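# Thread every cord through two forks using two hands

## Task

Route each cord so that it passes through both forks, with the cord's middle section lying between the two forks and each of its two ends extending well beyond them.

## Robot and tools

Robot: two arms over a table, left_arm on the +y side and right_arm on the -y side. Each ends in a five-finger hand: right_arm has a right hand, left_arm a mirrored left hand. Base positions in the scene frame: left_arm (+0.028, +0.232, +0.030) m, right_arm (+0.026, -0.284, +0.048) m, each turned slightly about z. A camera stand sits behind the arms.

Frame: the scene frame has its origin at table-top height, midway between the nominal bases; +x points out over the table, +z up. Arm names do not match image left and right. Reported positions are in metres and can be a few cm off.

Hand point: a point fixed to the palm, about 0.15 m out from the wrist face along the fingers. Its +z runs along straight fingers, +y comes out of the palm, and +x runs across the palm away from the thumb on the right hand (toward the thumb on the left hand). Straight fingers extend 0.06 to 0.07 m past the point and sit 0.06 m behind it along -y. A wrist bracket on the little-finger side can strike things.

Row layout (28 numbers, each in [-1, 1], always all 28 even when one arm moves): left dx, dy, dz, rx, ry, rz; left little, ring, middle, index, thumb_bend, thumb_turn, force_limit, speed; then the same 14 for the right arm. Pose numbers are offsets, not poses: they are measured along scene-frame axes from that arm's Hand target at the start of the action, with 1.0 meaning 0.6 m or 180 degrees; rx, ry, rz form one rotation vector about the Hand target position. Sending all six as 0 re-requests the current Hand target. Finger numbers are absolute targets: +1 open or straight, -1 closed; for thumb_turn, -1 puts the thumb in front of the palm facing the fingers and +1 beside the palm. force_limit runs from about 0 N at -1 to 10 N at +1 (15 N for the two thumb motors). speed goes from nearly stopped at -1 up to full at +0.48 and above. Nothing means 'leave unchanged': to keep a hand as it is, repeat its last executed eight numbers (or, before any, its hand_measured plus hand_force_limit and hand_speed). For a soft grip, close with speed at -0.94 or below. With the thumb opposed, the hand grips objects about 0.035 to 0.065 m thick, or a handle down to 0.025 m.

execute_actions(actions, cameras): actions is a list of actions; each action is up to 15 rows, one per 1/30 s step, and a short action holds its final row. Every row in an action counts from the same starting Hand target, so repeating an offset in a later action moves further. cameras lists names (cam_high, cam_low, cam_left_wrist, cam_right_wrist, or "all"); an empty actions list returns all images.

move(target, speed, blend, blocking, cameras): target is one 28-number row or a list of up to 15 rows; every row is an offset from the same Hand targets, not from the preceding row. speed is the top path speed in m/s (0.002 to 4.3, default 0.25; rotation up to twice that in rad/s), one value or one per target. blend is a corner radius in m (0 stops at each target). blocking=false returns after about 0.5 s while motion continues. A path lasts at most 10 s and does not avoid obstacles or the other arm. The result adds a 'move:' line: done, off_target, moving, held or fault, plus limits=paced (pose clipped) or limits=held (steps withheld).

wait(seconds 0 to 10) lets the scene run. stop() brakes a running move. zoom_image(camera, region=[x0, y0, x1, y1] in image pixels, at most 504 by 504) enlarges part of the latest image. show_instructions() shows reference pages. finished_scene(scene) ends the current scene, given its number; it is final.

Results: end_effector_position and end_effector_quat_wxyz per arm, Hand target (the base for the next offsets, after a clip that keeps commanded orientation within 40 degrees of the measured one), joint positions, velocities and torques, and per hand hand_measured, hand_stopped_by (moving, target, force, stalled, fault), hand_load_n (positive when pushed open; a dropped object shows as load near 0), hand_force_limit, hand_speed. The hand often rests 1 to 3 cm (up to 5) below the commanded pose from friction and weight; that is not contact. Any next command asks for the target again; send the remaining gap as an offset if needed.

Cautions: nothing may leave the table or be left off it. Avoid hard contact with fixed objects, fast impacts, dropping parts or releasing moving ones. Never let the arms or hands collide or one hand grip the other. Limit finger force from pushing, pulling or swinging loads. Do not route paths close to an arm's own base. A blocked arm keeps pressing; command its target back past the hand point to relieve it. Long loads, outstretched poses or unreachable targets heat motors; a MOTOR HOT line warns, and at 100 °C the arm drops. Loose objects may be nudged occasionally.

Each tool is called as a command line: name --argument value for each argument, lists and objects as JSON in quotes; but a table of rows of numbers goes row by row, as --pt "numbers of a row", without its own name.

Reference images:

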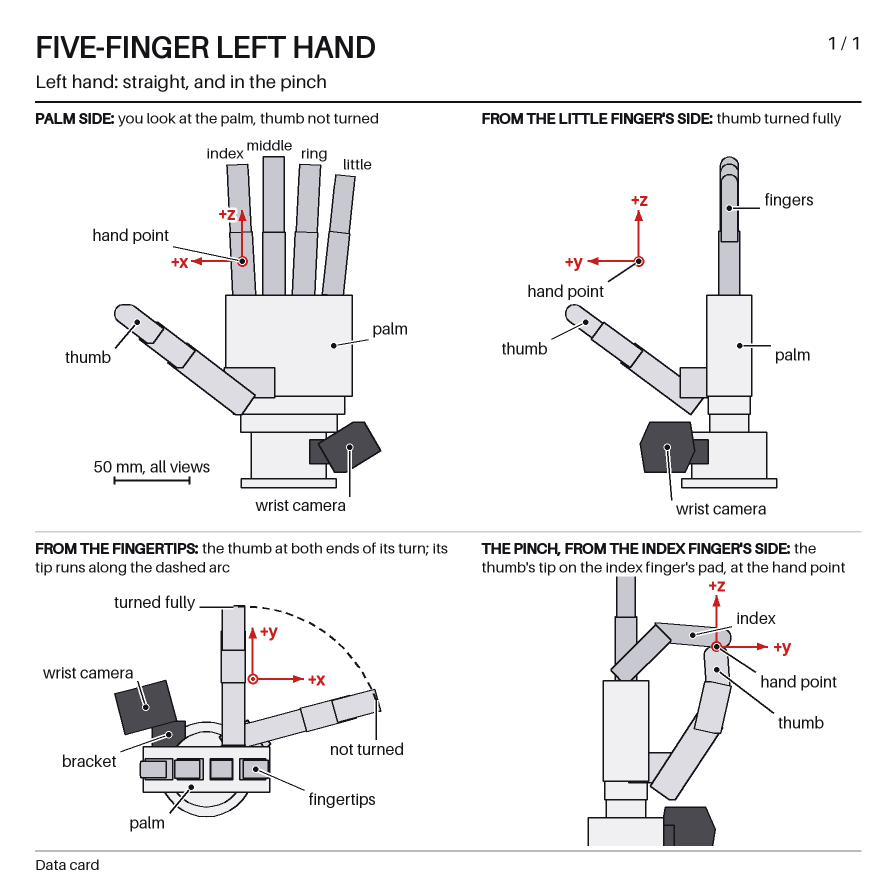

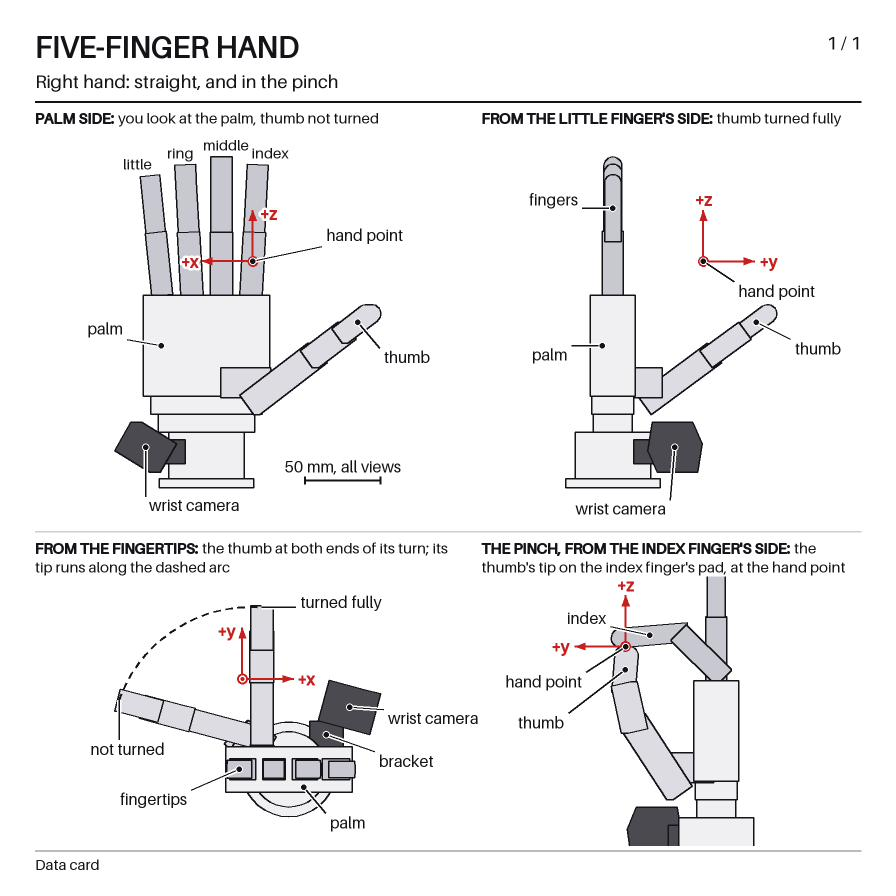

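## Session

execute_actions --actions '[]'

Scene clock: 0.00 s.
left_arm: end_effector_position=(+0.4337, +0.3535, +0.1587) hand_measured=(+1.000, +1.000, +1.000, +1.000, +1.000, +1.000) hand_load_n=(+0.0, +0.0, +0.0, +0.0, +0.0, +0.0) hand_stopped_by=(target, target, target, target, target, target) hand_force_limit=0.00 hand_speed=-0.80 end_effector_quat_wxyz=(+0.392, -0.019, +0.835, -0.386) | right_arm: end_effector_position=(+0.4017, -0.4378, +0.1137) hand_measured=(+1.000, +1.000, +1.000, +1.000, +1.000, +1.000) hand_load_n=(+0.0, +0.0, +0.0, +0.0, +0.0, +0.0) hand_stopped_by=(target, target, target, target, target, target) hand_force_limit=0.00 hand_speed=-0.80 end_effector_quat_wxyz=(+0.226, +0.576, -0.469, +0.630)
Joint positions: left_arm=[0.676 1.305 0.814 -0.704 1.132 1.93] | right_arm=[0.034 1.608 0.422 0.947 1.114 -1.017]
Joint velocities: within noise
Joint torques (N m): no reading
Heat: left arm: hottest shoulder 31 °C; right arm: hottest waist 31 °C.
Hand target: left_arm +0.4419, +0.3597, +0.1702; +0.402, -0.011, +0.834, -0.378 | right_arm +0.4090, -0.4371, +0.1201; +0.219, +0.568, -0.473, +0.637

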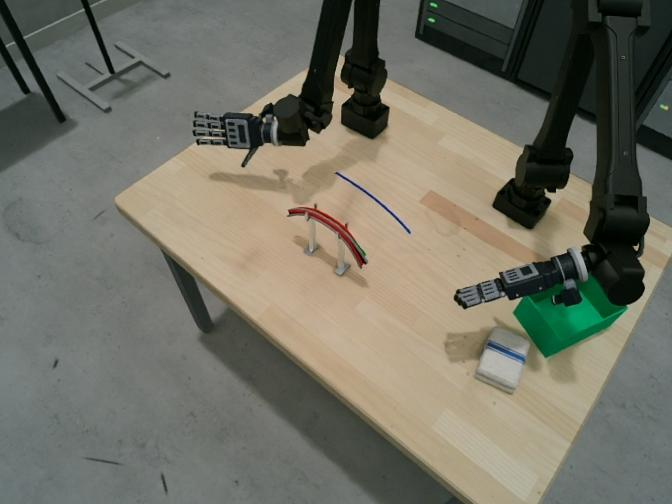

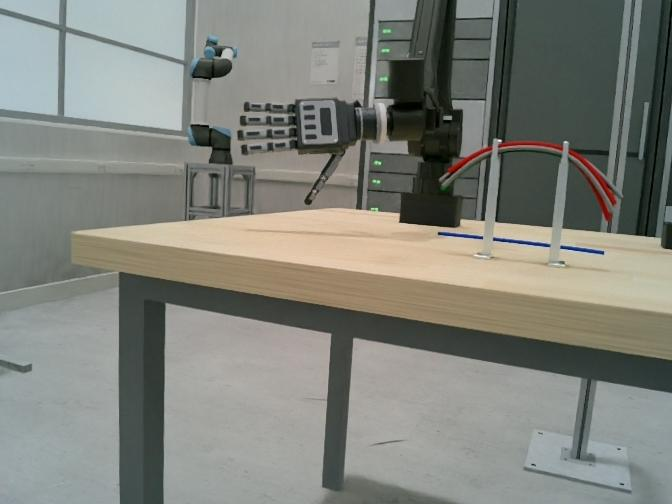

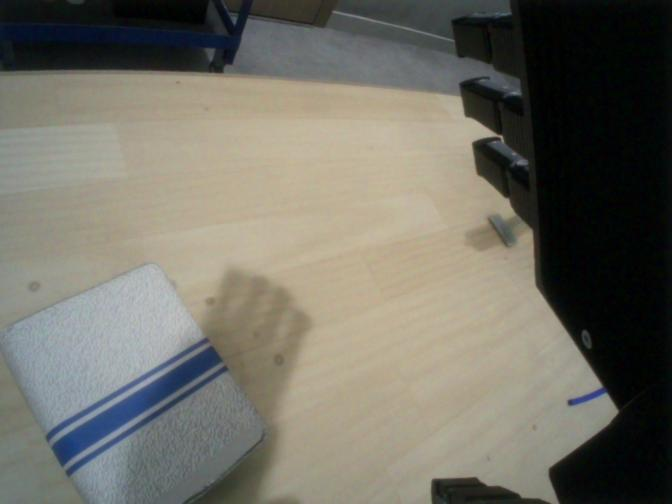

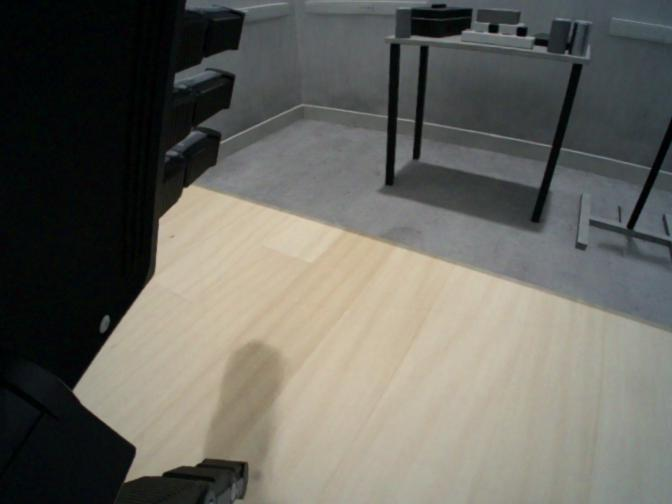

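zoom_image --camera "cam_high" --region '[260, 140, 440, 290]'

zoom_image --camera "cam_low" --region '[420, 120, 640, 285]'

Scaled by 2.800 from the camera's 672x504 image, which has a finer 960x720 frame.

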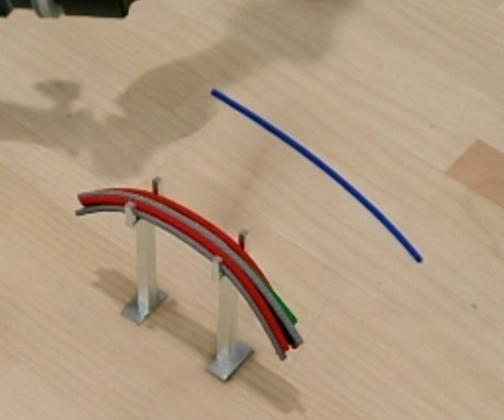

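Scaled by 2.291 from the camera's 672x504 image, which has a finer 960x720 frame.

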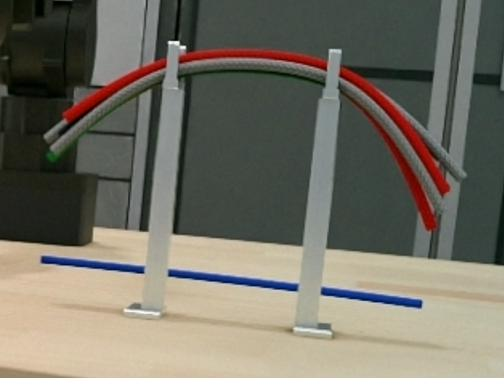

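zoom_image --camera "cam_high" --region '[280, 195, 380, 280]'

zoom_image --camera "cam_low" --region '[430, 125, 530, 205]'

zoom_image --camera "cam_low" --region '[530, 125, 630, 235]'

Scaled by 5.040 from the camera's 672x504 image, which has a finer 960x720 frame.

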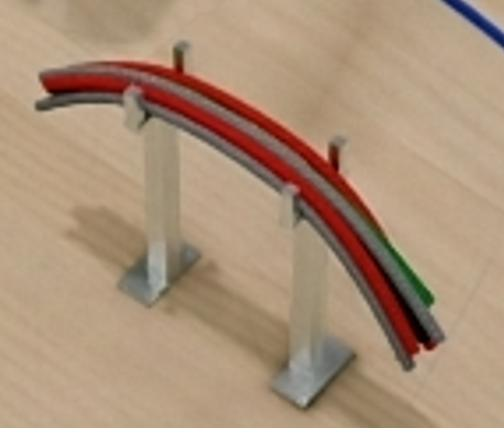

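Scaled by 5.040 from the camera's 672x504 image, which has a finer 960x720 frame.

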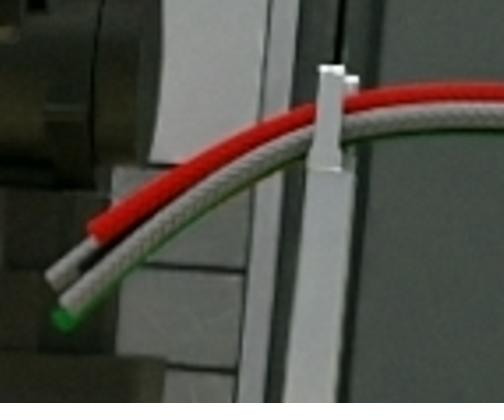

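Scaled by 4.582 from the camera's 672x504 image, which has a finer 960x720 frame.

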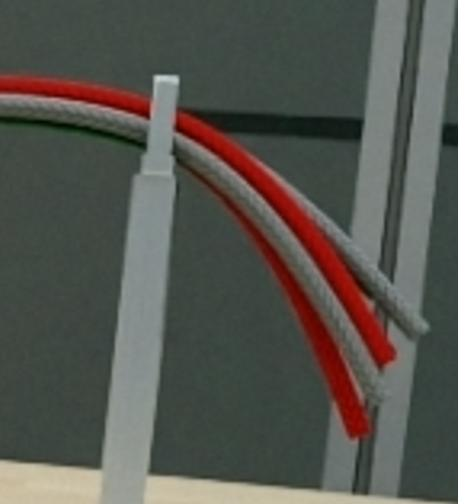

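move --target '[-0.203,-0.433,0.083,-0.2091,0.1224,0.3390,1,1,0.1,0.1,0.2,-1,0,0,-0.148,0.395,0.167,0.3829,-0.0770,0.1678,1,1,0.1,0.1,0.2,-1,0,0]' --cameras '["all"]' --speed 0.25

Scene clock: 73.53 s.
left_arm: end_effector_position=(+0.3083, +0.1107, +0.1856) hand_measured=(+1.000, +1.000, +0.100, +0.100, +0.200, -1.000) hand_load_n=(+0.0, +0.0, +0.5, +0.0, +0.0, +0.0) hand_stopped_by=(target, target, target, target, target, target) hand_force_limit=0.00 hand_speed=0.00 end_effector_quat_wxyz=(-0.351, +0.613, -0.625, +0.331) | right_arm: end_effector_position=(+0.3112, -0.2072, +0.1890) hand_measured=(+1.000, +1.000, +0.100, +0.100, +0.200, -1.000) hand_load_n=(+0.0, +0.0, +0.0, +0.0, +0.0, +0.0) hand_stopped_by=(target, target, target, target, target, target) hand_force_limit=0.00 hand_speed=0.00 end_effector_quat_wxyz=(-0.330, +0.626, -0.616, +0.347)
Joint positions: left_arm=[-0.54 0.563 0.474 -0.561 -0.49 -0.304] | right_arm=[0.252 0.492 0.414 -0.521 0.278 0.153]
Joint torques (N m): left_arm=[-2.08 1.44 14.8 1.21 -0.43 -0.06] | right_arm=[0.85 0.03 11.77 1.35 0.23 0.2]
Heat: left arm: hottest elbow 33 °C; right arm: hottest elbow 32 °C.
Hand target: left_arm +0.3201, +0.0998, +0.2202; -0.354, +0.612, -0.612, +0.354 | right_arm +0.3202, -0.2001, +0.2203; -0.354, +0.613, -0.612, +0.354
Off the commanded pose: left_arm 0.038 m, 3 deg | right_arm 0.033 m, 3 deg.
move: off_target (left_arm, right_arm)
camera_calibration:
cam_left_wrist: T_world_to_cam=[[0.520991, -0.329276, 0.787493, -0.267584], [-0.559609, -0.828414, 0.0238402, 0.260608], [0.64452, -0.453109, -0.615862, 0.0741995], [0, 0, 0, 1]] pos_world=[0.237425, 0.161403, 0.250205]
cam_right_wrist: T_world_to_cam=[[-0.506982, -0.322684, -0.799277, 0.241784], [-0.586068, 0.809004, 0.0451323, 0.336834], [0.632055, 0.491312, -0.599265, 0.130427], [0, 0, 0, 1]] pos_world=[0.237551, -0.25856, 0.256211]

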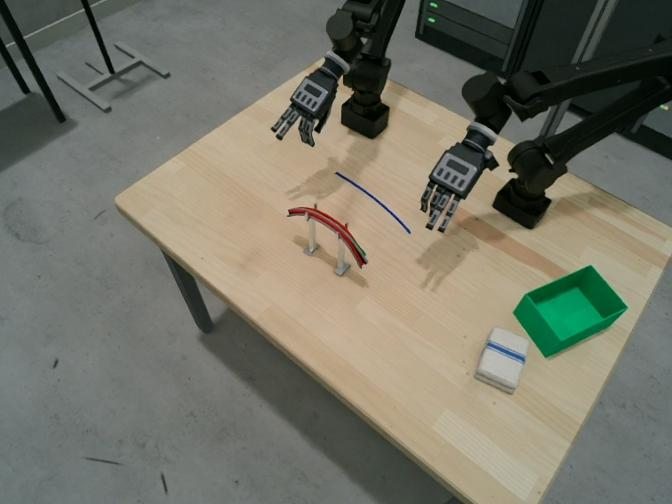

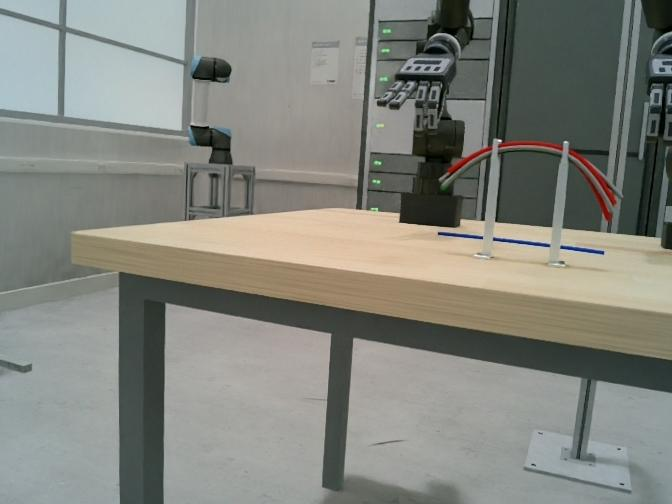

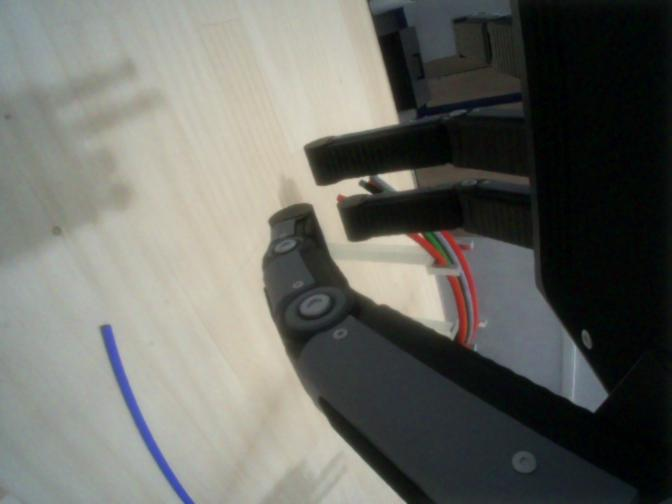

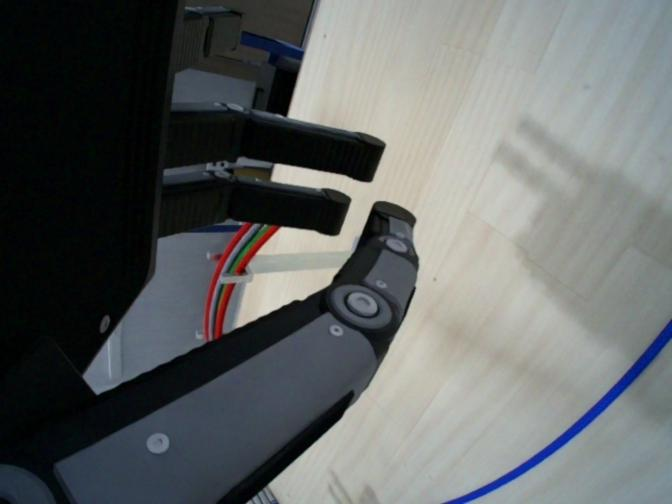

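move --target '[-0.083,-0.177,-0.142,0,0,-0.072,1,1,0.1,0.1,0.2,-1,0,0,-0.118,0.103,-0.15,0,0,0,1,1,0.1,0.1,0.2,-1,0,0]' --cameras '["all"]' --speed 0.15

Scene clock: 88.47 s.
left_arm: end_effector_position=(+0.2702, -0.0025, +0.1364) hand_measured=(+1.000, +1.000, +0.100, +0.100, +0.200, -1.000) hand_load_n=(+0.0, +0.5, +0.0, +0.0, +0.0, +0.0) hand_stopped_by=(target, target, target, target, target, target) hand_force_limit=0.00 hand_speed=0.00 end_effector_quat_wxyz=(+0.314, -0.538, +0.680, -0.387) | right_arm: end_effector_position=(+0.2496, -0.1425, +0.1266) hand_measured=(+1.000, +1.000, +0.100, +0.100, +0.200, -1.000) hand_load_n=(+0.0, -0.5, +0.0, +0.0, +0.0, +0.0) hand_stopped_by=(target, target, target, target, target, target) hand_force_limit=0.00 hand_speed=0.00 end_effector_quat_wxyz=(-0.352, +0.613, -0.611, +0.356)
Joint positions: left_arm=[-0.957 0.768 0.394 -0.306 -0.642 -0.439] | right_arm=[0.86 0.464 0.249 -0.55 0.767 0.579]
Joint torques (N m): left_arm=[-1.61 -0.44 8.85 2.29 -0.55 -0.04] | right_arm=[1.08 1.79 8.43 1.1 0.51 0.23]
Heat: left arm: hottest elbow 35 °C; right arm: hottest elbow 35 °C.
Hand target: left_arm +0.2703, -0.0064, +0.1348; +0.312, -0.539, +0.677, -0.391 | right_arm +0.2495, -0.1382, +0.1304; -0.354, +0.612, -0.612, +0.354
Off the commanded pose: left_arm 0.004 m, 1 deg | right_arm 0.006 m, 0 deg.
move: done
camera_calibration:
cam_left_wrist: T_world_to_cam=[[0.409003, -0.413635, 0.813402, -0.219743], [-0.732541, -0.680355, 0.0223665, 0.194049], [0.544151, -0.604998, -0.581272, 0.0392101], [0, 0, 0, 1]] pos_world=[0.210689, 0.064851, 0.197191]
cam_right_wrist: T_world_to_cam=[[-0.465256, -0.306382, -0.830462, 0.177455], [-0.588157, 0.808139, 0.0313615, 0.253294], [0.66152, 0.503033, -0.556192, 0.0890738], [0, 0, 0, 1]] pos_world=[0.172615, -0.195135, 0.188968]

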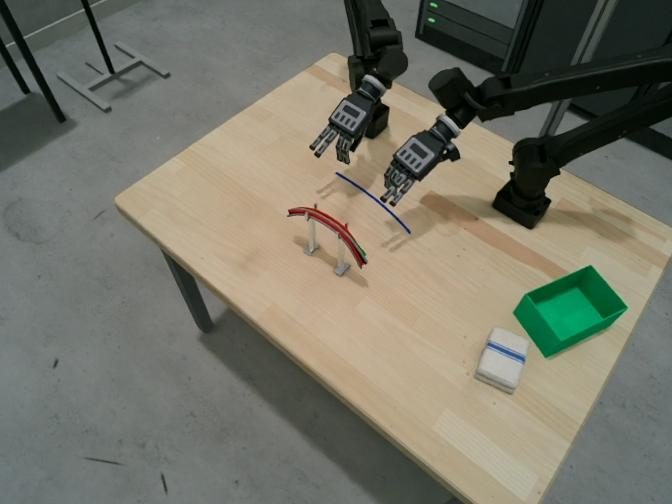

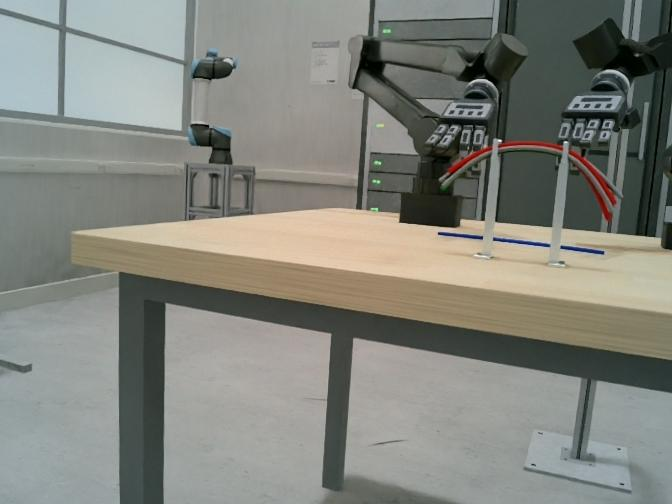

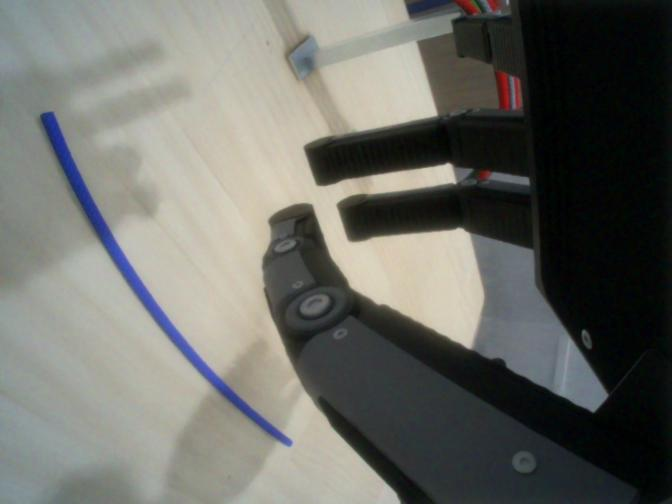

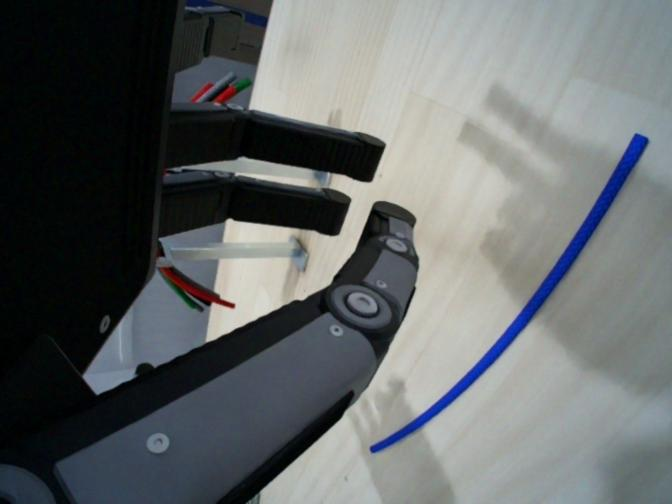

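move --target '[-0.0205,0.0173,-0.108,-0.015,-0.065,0,1,1,0.1,0.1,0.2,-1,0,0,-0.0225,-0.003,-0.10,0,-0.067,0,1,1,0.1,0.1,0.2,-1,0,0]' --cameras '["all"]' --speed 0.12

Scene clock: 109.23 s.
left_arm: end_effector_position=(+0.2599, +0.0046, +0.0722) hand_measured=(+1.000, +1.000, +0.100, +0.100, +0.200, -1.000) hand_load_n=(+0.0, +0.0, +0.0, +0.0, +0.0, +0.0) hand_stopped_by=(target, target, target, target, target, target) hand_force_limit=0.00 hand_speed=0.00 end_effector_quat_wxyz=(+0.365, -0.510, +0.629, -0.460) | right_arm: end_effector_position=(+0.2351, -0.1456, +0.0678) hand_measured=(+1.000, +1.000, +0.100, +0.100, +0.200, -1.000) hand_load_n=(+0.0, +0.0, +0.0, +0.0, +0.0, +0.0) hand_stopped_by=(target, target, target, target, target, target) hand_force_limit=0.00 hand_speed=0.00 end_effector_quat_wxyz=(-0.408, +0.577, -0.569, +0.421)
Joint positions: left_arm=[-1.091 0.954 0.114 0.355 -0.841 -0.386] | right_arm=[1.138 0.579 0.011 -0.184 1.093 0.671]
Joint torques (N m): left_arm=[-2.02 0.21 6.58 2.3 -0.49 0.23] | right_arm=[0.56 1.96 6.89 1.68 0.59 0.22]
Heat: left arm: hottest elbow 35 °C; right arm: hottest elbow 35 °C.
Hand target: left_arm +0.2580, +0.0041, +0.0699; +0.366, -0.504, +0.633, -0.460 | right_arm +0.2359, -0.1400, +0.0704; -0.416, +0.572, -0.572, +0.416
Off the commanded pose: left_arm 0.003 m, 1 deg | right_arm 0.006 m, 1 deg.
move: done
camera_calibration:
cam_left_wrist: T_world_to_cam=[[0.240065, -0.35272, 0.90441, -0.12328], [-0.719249, -0.690325, -0.0783102, 0.196602], [0.651958, -0.631697, -0.419417, -0.0278122], [0, 0, 0, 1]] pos_world=[0.189134, 0.0746673, 0.115227]
cam_right_wrist: T_world_to_cam=[[-0.288511, -0.319706, -0.902524, 0.0822938], [-0.582998, 0.806385, -0.0992821, 0.256512], [0.759523, 0.497526, -0.419038, 0.034401], [0, 0, 0, 1]] pos_world=[0.14716, -0.197653, 0.114154]

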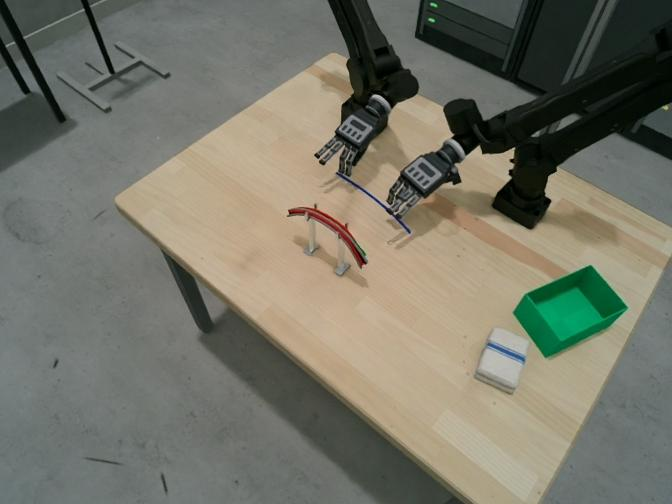

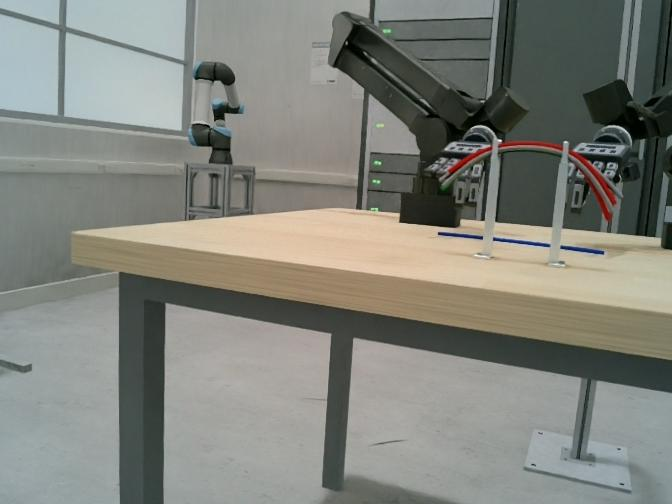

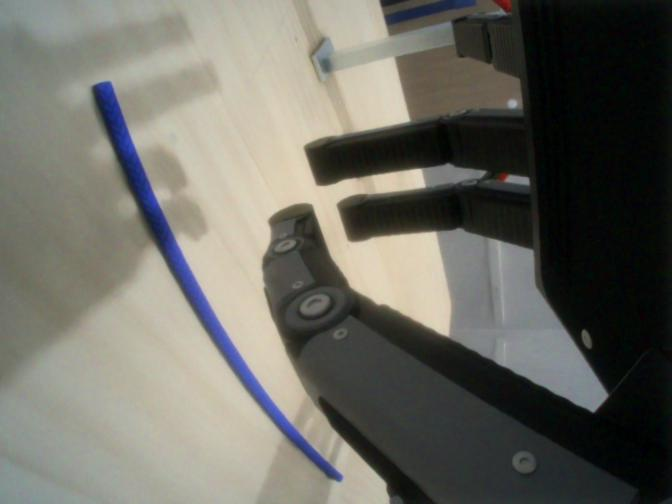

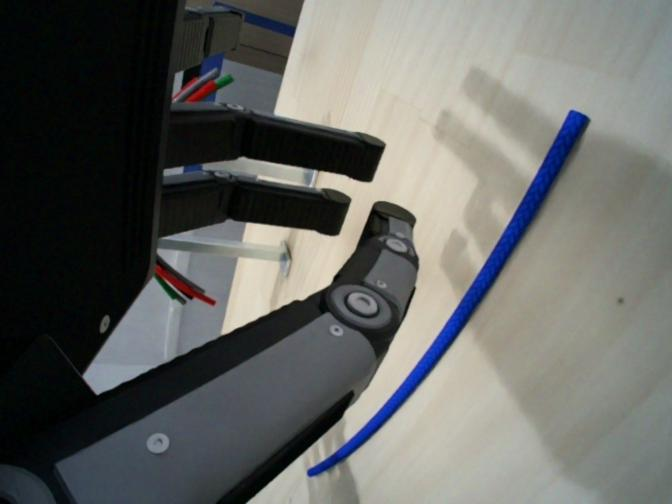

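move --target '[-0.032,-0.135,-0.01,0,0,0.033,1,1,0.1,0.1,0.2,-1,0,0,0.207,-0.333,0.15,0,0,0,1,1,0.1,0.1,0.2,-1,0,0]' --cameras '["cam_high", "cam_low", "cam_left_wrist"]' --speed 0.2

Scene clock: 128.30 s.
left_arm: end_effector_position=(+0.2576, +0.0053, +0.0682) hand_measured=(+1.000, +1.000, +0.100, +0.100, +0.200, -1.000) hand_load_n=(+0.0, +0.0, +0.0, +0.0, +0.0, +0.0) hand_stopped_by=(target, target, target, target, target, target) hand_force_limit=0.00 hand_speed=0.00 end_effector_quat_wxyz=(+0.369, -0.506, +0.634, -0.454) | right_arm: end_effector_position=(+0.2350, -0.1457, +0.0676) hand_measured=(+1.000, +1.000, +0.100, +0.100, +0.200, -1.000) hand_load_n=(+0.0, +0.0, +0.0, +0.0, +0.0, +0.0) hand_stopped_by=(target, target, target, target, target, target) hand_force_limit=0.00 hand_speed=0.00 end_effector_quat_wxyz=(-0.407, +0.577, -0.569, +0.421)
Joint positions: left_arm=[-1.106 0.972 0.114 0.355 -0.858 -0.385] | right_arm=[1.138 0.579 0.011 -0.184 1.093 0.671]
Joint torques (N m): left_arm=[-1.9 -0.09 6.87 2.33 -0.55 0.02] | right_arm=[-0.15 1.08 6.72 1.25 0.47 0.09]
Heat: left arm: hottest elbow 33 °C; right arm: hottest elbow 35 °C.
Hand target: left_arm +0.2571, +0.0008, +0.0697; +0.367, -0.505, +0.632, -0.459 (not the last commanded pose) | right_arm +0.2351, -0.1456, +0.0677; -0.408, +0.577, -0.569, +0.421 (not the last commanded pose)
Off the commanded pose: left_arm 0.084 m, 5 deg | right_arm 0.249 m, 1 deg.
move: held (right_arm; a check stopped the path), off_target (left_arm; braked when a check withheld steps of right_arm); limits=held
pose unreachable (right arm): on one or more control steps of this call, first in action 0 (counted from 0), this arm could not follow its commanded pose, so it was not sent that pose on those steps. It may still have moved: this result reports where it is.
cause: moving toward the commanded pose would bring two parts of the arm too close to each other (joints 2 (shoulder) and 3 (elbow) lie between them).
camera_calibration:
cam_left_wrist: T_world_to_cam=[[0.240038, -0.370557, 0.897256, -0.118177], [-0.719422, -0.688471, -0.091868, 0.196055], [0.651777, -0.623455, -0.431846, -0.0267268], [0, 0, 0, 1]] pos_world=[0.186833, 0.0745236, 0.112505]
Images, in order (width x height): cam_high 672x504, cam_low 672x504, cam_left_wrist 672x504.

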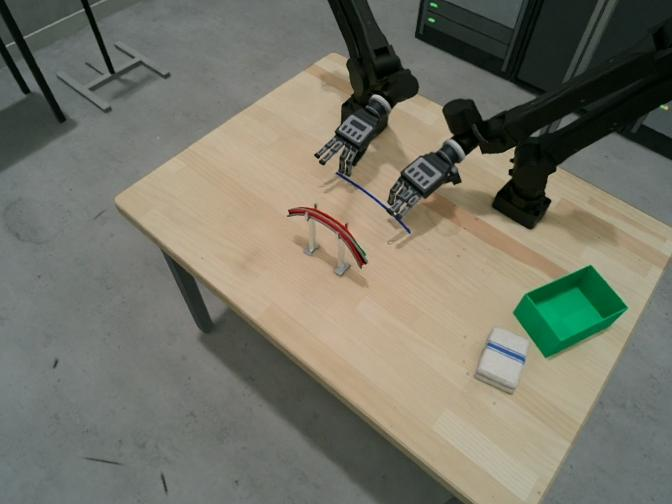

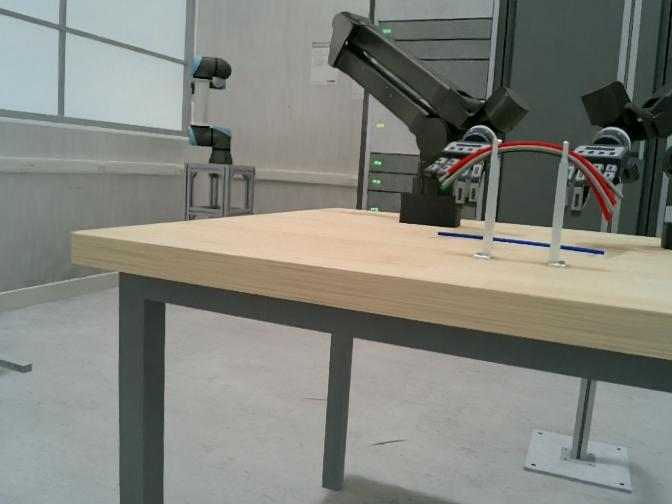

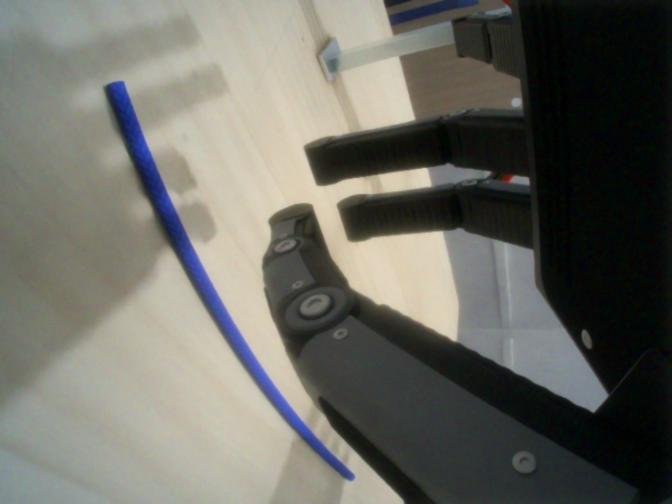

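move --pt "0 0 0 0 0 0 1 1 0.1 0.1 0.2 -1 0 0 0.13 0 0.13 0 0 0 1 1 0.1 0.1 0.2 -1 0 0" --pt "0 0 0 0 0 0 1 1 0.1 0.1 0.2 -1 0 0 0.2 -0.25 0.15 0 0 0 1 1 0.1 0.1 0.2 -1 0 0" --speed 0.2 --blend 0.03

Scene clock: 133.60 s.
left_arm: end_effector_position=(+0.2576, +0.0053, +0.0682) hand_measured=(+1.000, +1.000, +0.100, +0.100, +0.200, -1.000) hand_load_n=(+0.0, +0.0, +0.0, +0.0, +0.0, +0.0) hand_stopped_by=(target, target, target, target, target, target) hand_force_limit=0.00 hand_speed=0.00 end_effector_quat_wxyz=(+0.369, -0.506, +0.634, -0.454) | right_arm: end_effector_position=(+0.3317, -0.2873, +0.1252) hand_measured=(+1.000, +1.000, +0.100, +0.100, +0.200, -1.000) hand_load_n=(+0.0, +0.0, +0.0, +0.0, +0.5, +0.0) hand_stopped_by=(target, target, target, target, target, target) hand_force_limit=0.00 hand_speed=0.00 end_effector_quat_wxyz=(-0.397, +0.586, -0.588, +0.393)
Joint positions: left_arm=[-1.106 0.972 0.114 0.355 -0.858 -0.385] | right_arm=[-0.296 0.541 0.14 0.005 -0.218 -0.083]
Joint torques (N m): left_arm=[-2.2 -0.73 7.04 2.14 -0.55 0.02] | right_arm=[-1.32 0.85 11.81 2.51 -0.21 -0.06]
Heat: left arm: hottest elbow 33 °C; right arm: hottest elbow 35 °C.
Hand target: left_arm +0.2571, +0.0007, +0.0697; +0.367, -0.505, +0.632, -0.459 | right_arm +0.3551, -0.2957, +0.1577; -0.408, +0.577, -0.569, +0.421
Off the commanded pose: left_arm 0.005 m, 1 deg | right_arm 0.041 m, 4 deg.
move: off_target (right_arm)

move --target '[-0.030,-0.13,-0.017,0,0,0.032,1,1,0.1,0.1,0.2,-1,0,0,0,0,0,0,0,0,1,1,0.1,0.1,0.2,-1,0,0]' --cameras '["cam_high", "cam_low", "cam_left_wrist"]' --speed 0.2

Scene clock: 142.10 s.
left_arm: end_effector_position=(+0.2353, -0.0589, +0.0505) hand_measured=(+1.000, +1.000, +0.100, +0.100, +0.200, -1.000) hand_load_n=(+0.0, +0.0, -0.5, -0.5, +0.0, +0.0) hand_stopped_by=(target, target, target, target, target, target) hand_force_limit=0.00 hand_speed=0.00 end_effector_quat_wxyz=(+0.395, -0.530, +0.614, -0.431) | right_arm: end_effector_position=(+0.3323, -0.2874, +0.1248) hand_measured=(+1.000, +1.000, +0.100, +0.100, +0.200, -1.000) hand_load_n=(+0.0, +0.0, +0.0, +0.0, +0.0, +0.0) hand_stopped_by=(target, target, target, target, target, target) hand_force_limit=0.00 hand_speed=0.00 end_effector_quat_wxyz=(-0.397, +0.586, -0.588, +0.393)
Joint positions: left_arm=[-1.346 1.306 0.316 0.161 -1.127 -0.748] | right_arm=[-0.296 0.548 0.14 0.012 -0.218 -0.083]
Joint torques (N m): left_arm=[-1.61 -3.55 8.72 0.55 -0.79 -0.06] | right_arm=[-1.08 1.26 11.74 2.48 -0.14 -0.07]
Heat: left arm: hottest elbow 33 °C; right arm: hottest elbow 36 °C.
Hand target: left_arm +0.2391, -0.0773, +0.0596; +0.390, -0.536, +0.606, -0.440 | right_arm +0.3550, -0.2957, +0.1577; -0.408, +0.577, -0.569, +0.421
Off the commanded pose: left_arm 0.021 m, 2 deg | right_arm 0.041 m, 4 deg.
move: off_target (left_arm, right_arm)
camera_calibration:
cam_left_wrist: T_world_to_cam=[[0.271381, -0.364652, 0.890719, -0.127521], [-0.654532, -0.748427, -0.106979, 0.116203], [0.705649, -0.553972, -0.441786, -0.0679615], [0, 0, 0, 1]] pos_world=[0.158623, 0.00282031, 0.0959921]
Images, in order (width x height): cam_high 672x504, cam_low 672x504, cam_left_wrist 672x504.

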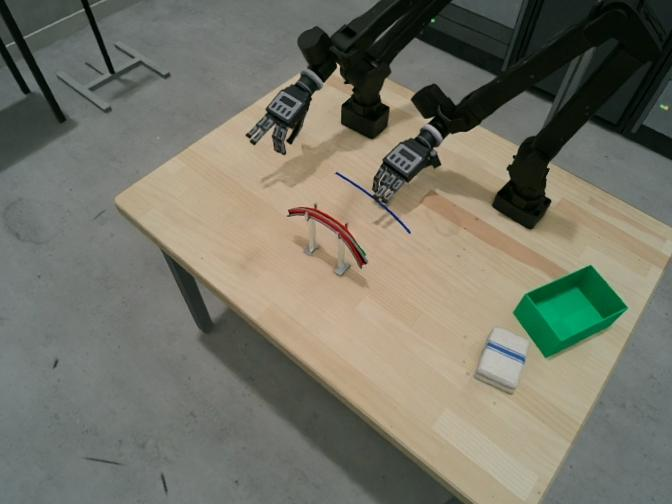

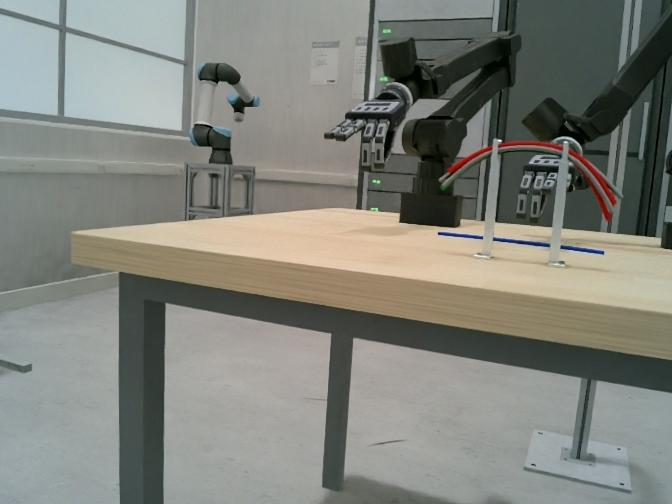

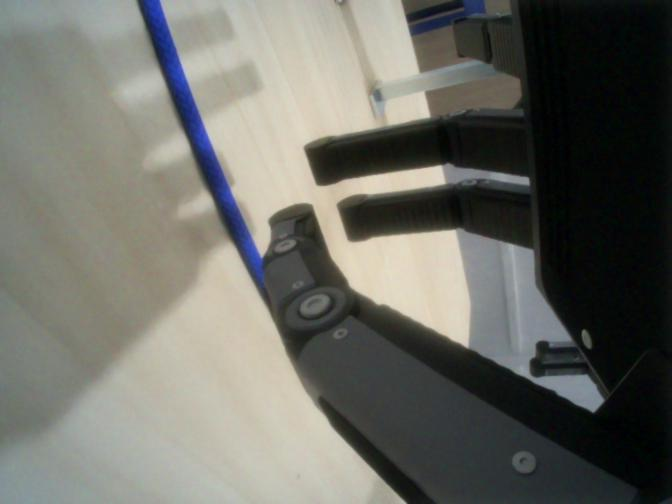

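move --target '[0.012,-0.020,-0.041,0,0,0,1,1,0.1,0.1,0.2,-1,0,0,0,0,0,0,0,0,1,1,0.1,0.1,0.2,-1,0,0]' --cameras '["cam_high", "cam_low", "cam_left_wrist"]' --speed 0.1

Scene clock: 153.20 s.
left_arm: end_effector_position=(+0.2393, -0.0717, +0.0276) hand_measured=(+1.000, +1.000, +0.100, +0.100, +0.200, -1.000) hand_load_n=(+0.0, +0.0, +0.0, +0.0, +0.0, +0.0) hand_stopped_by=(target, target, target, target, target, target) hand_force_limit=0.00 hand_speed=0.00 end_effector_quat_wxyz=(+0.394, -0.532, +0.614, -0.430) | right_arm: end_effector_position=(+0.3323, -0.2874, +0.1248) hand_measured=(+1.000, +1.000, +0.100, +0.100, +0.200, -1.000) hand_load_n=(+0.0, +0.0, +0.0, +0.0, +0.0, +0.0) hand_stopped_by=(target, target, target, target, target, target) hand_force_limit=0.00 hand_speed=0.00 end_effector_quat_wxyz=(-0.397, +0.586, -0.588, +0.393)
Joint positions: left_arm=[-1.34 1.448 0.333 0.289 -1.122 -0.745] | right_arm=[-0.296 0.548 0.14 0.012 -0.218 -0.083]
Joint torques (N m): left_arm=[0.26 -4.54 7.39 1.76 -0.55 0.12] | right_arm=[-1.26 0.97 11.67 2.58 -0.15 -0.07]
Heat: left arm: hottest elbow 33 °C; right arm: hottest elbow 37 °C.
Hand target: left_arm +0.2463, -0.0893, +0.0350; +0.390, -0.537, +0.606, -0.440 | right_arm +0.3550, -0.2957, +0.1577; -0.408, +0.577, -0.569, +0.421
Off the commanded pose: left_arm 0.020 m, 2 deg | right_arm 0.041 m, 4 deg.
move: off_target (left_arm, right_arm)
camera_calibration:
cam_left_wrist: T_world_to_cam=[[0.274475, -0.363088, 0.89041, -0.113511], [-0.653383, -0.749803, -0.104342, 0.106416], [0.705517, -0.553139, -0.443038, -0.0877794], [0, 0, 0, 1]] pos_world=[0.162616, -0.00997789, 0.0732857]
Images, in order (width x height): cam_high 672x504, cam_low 672x504, cam_left_wrist 672x504.

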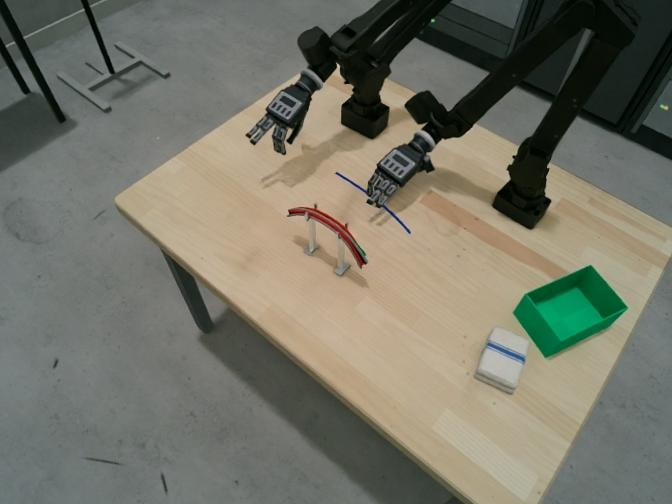

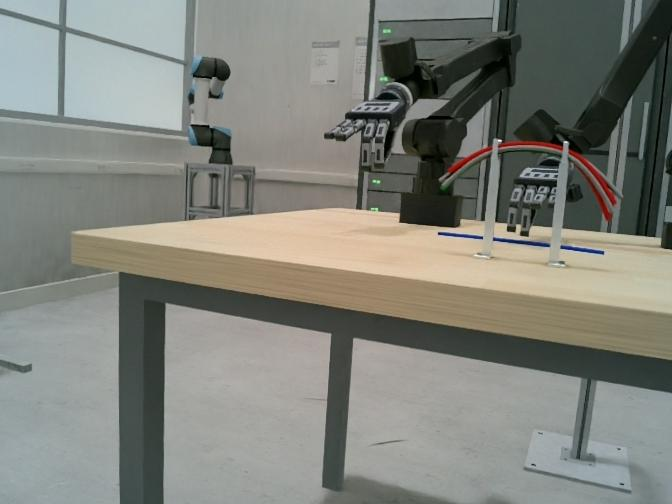

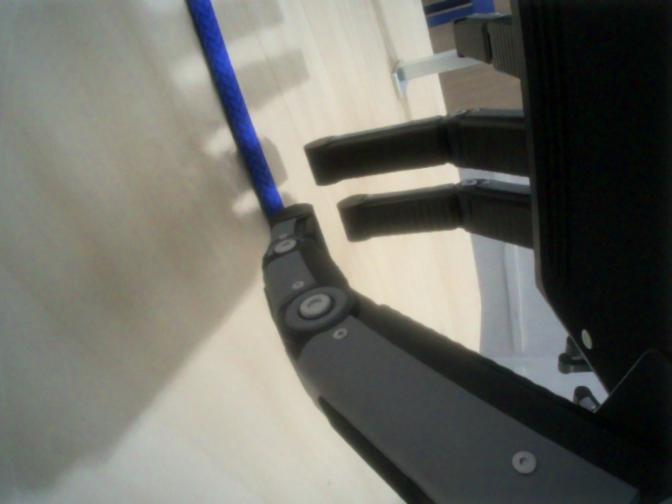

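move --target '[0.0065,-0.0092,-0.0217,0,0,0,1,1,0.1,0.1,0.2,-1,0,0,0,0,0,0,0,0,1,1,0.1,0.1,0.2,-1,0,0]' --cameras '["cam_low", "cam_left_wrist"]' --speed 0.05

zoom_image --camera "cam_left_wrist" --region '[180, 100, 400, 300]'

zoom_image --camera "cam_low" --region '[480, 160, 600, 270]'

Scene clock: 168.77 s.
left_arm: end_effector_position=(+0.2433, -0.0789, +0.0163) hand_measured=(+1.000, +1.000, +0.100, +0.100, +0.200, -1.000) hand_load_n=(+0.0, +0.0, +0.0, +0.0, +0.0, +0.0) hand_stopped_by=(target, target, target, target, target, target) hand_force_limit=0.00 hand_speed=0.00 end_effector_quat_wxyz=(+0.393, -0.532, +0.613, -0.431) | right_arm: end_effector_position=(+0.3323, -0.2874, +0.1248) hand_measured=(+1.000, +1.000, +0.100, +0.100, +0.200, -1.000) hand_load_n=(+0.0, +0.0, +0.0, +0.0, +0.0, +0.0) hand_stopped_by=(target, target, target, target, target, target) hand_force_limit=0.00 hand_speed=0.00 end_effector_quat_wxyz=(-0.397, +0.586, -0.588, +0.393)
Joint positions: left_arm=[-1.331 1.521 0.345 0.368 -1.115 -0.73] | right_arm=[-0.296 0.548 0.14 0.012 -0.218 -0.083]
Joint torques (N m): left_arm=[-0.38 -5.54 6.72 1.85 -0.53 0.18] | right_arm=[-1.03 1.08 11.69 2.59 -0.13 -0.07]
Heat: left arm: hottest elbow 33 °C; right arm: hottest elbow 38 °C.
Hand target: left_arm +0.2502, -0.0949, +0.0219; +0.390, -0.536, +0.606, -0.440 | right_arm +0.3550, -0.2957, +0.1577; -0.408, +0.577, -0.569, +0.421
Off the commanded pose: left_arm 0.018 m, 1 deg | right_arm 0.041 m, 4 deg.
move: off_target (left_arm, right_arm)
camera_calibration:
cam_left_wrist: T_world_to_cam=[[0.274208, -0.359994, 0.891748, -0.106851], [-0.653399, -0.750123, -0.101904, 0.102335], [0.705606, -0.554724, -0.44091, -0.0998457], [0, 0, 0, 1]] pos_world=[0.166617, -0.0170882, 0.0616892]
Images, in order (width x height): cam_low 672x504, cam_left_wrist 672x504.

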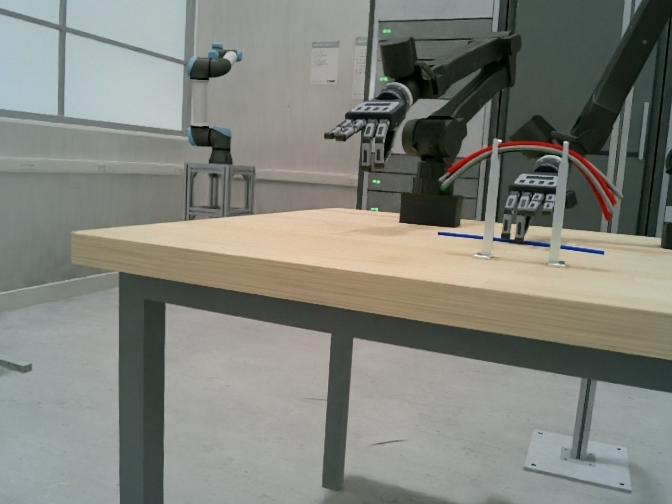

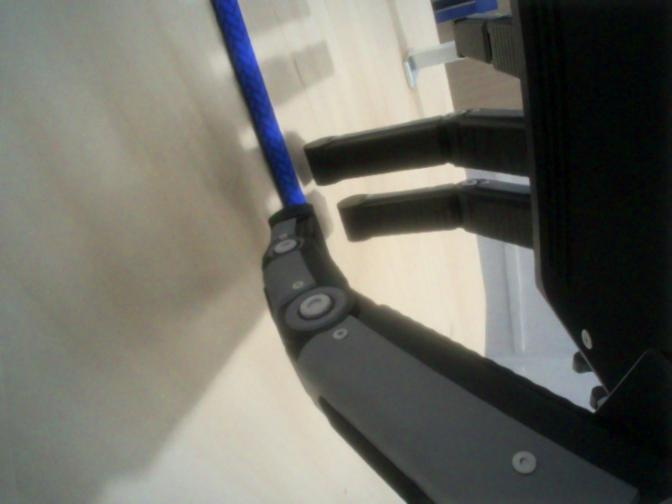

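Scaled by 2.291 from the camera's 672x504 image, which has a finer 960x720 frame.

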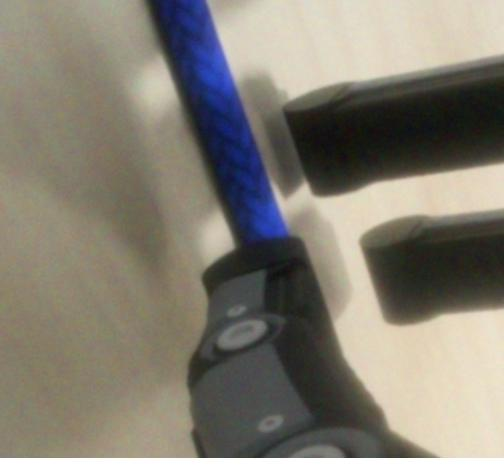

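Scaled by 4.200 from the camera's 672x504 image, which has a finer 960x720 frame.

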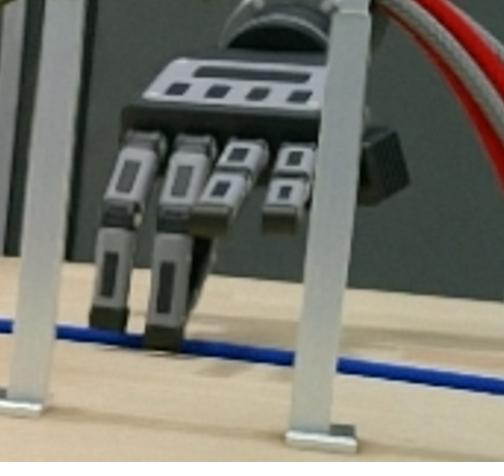

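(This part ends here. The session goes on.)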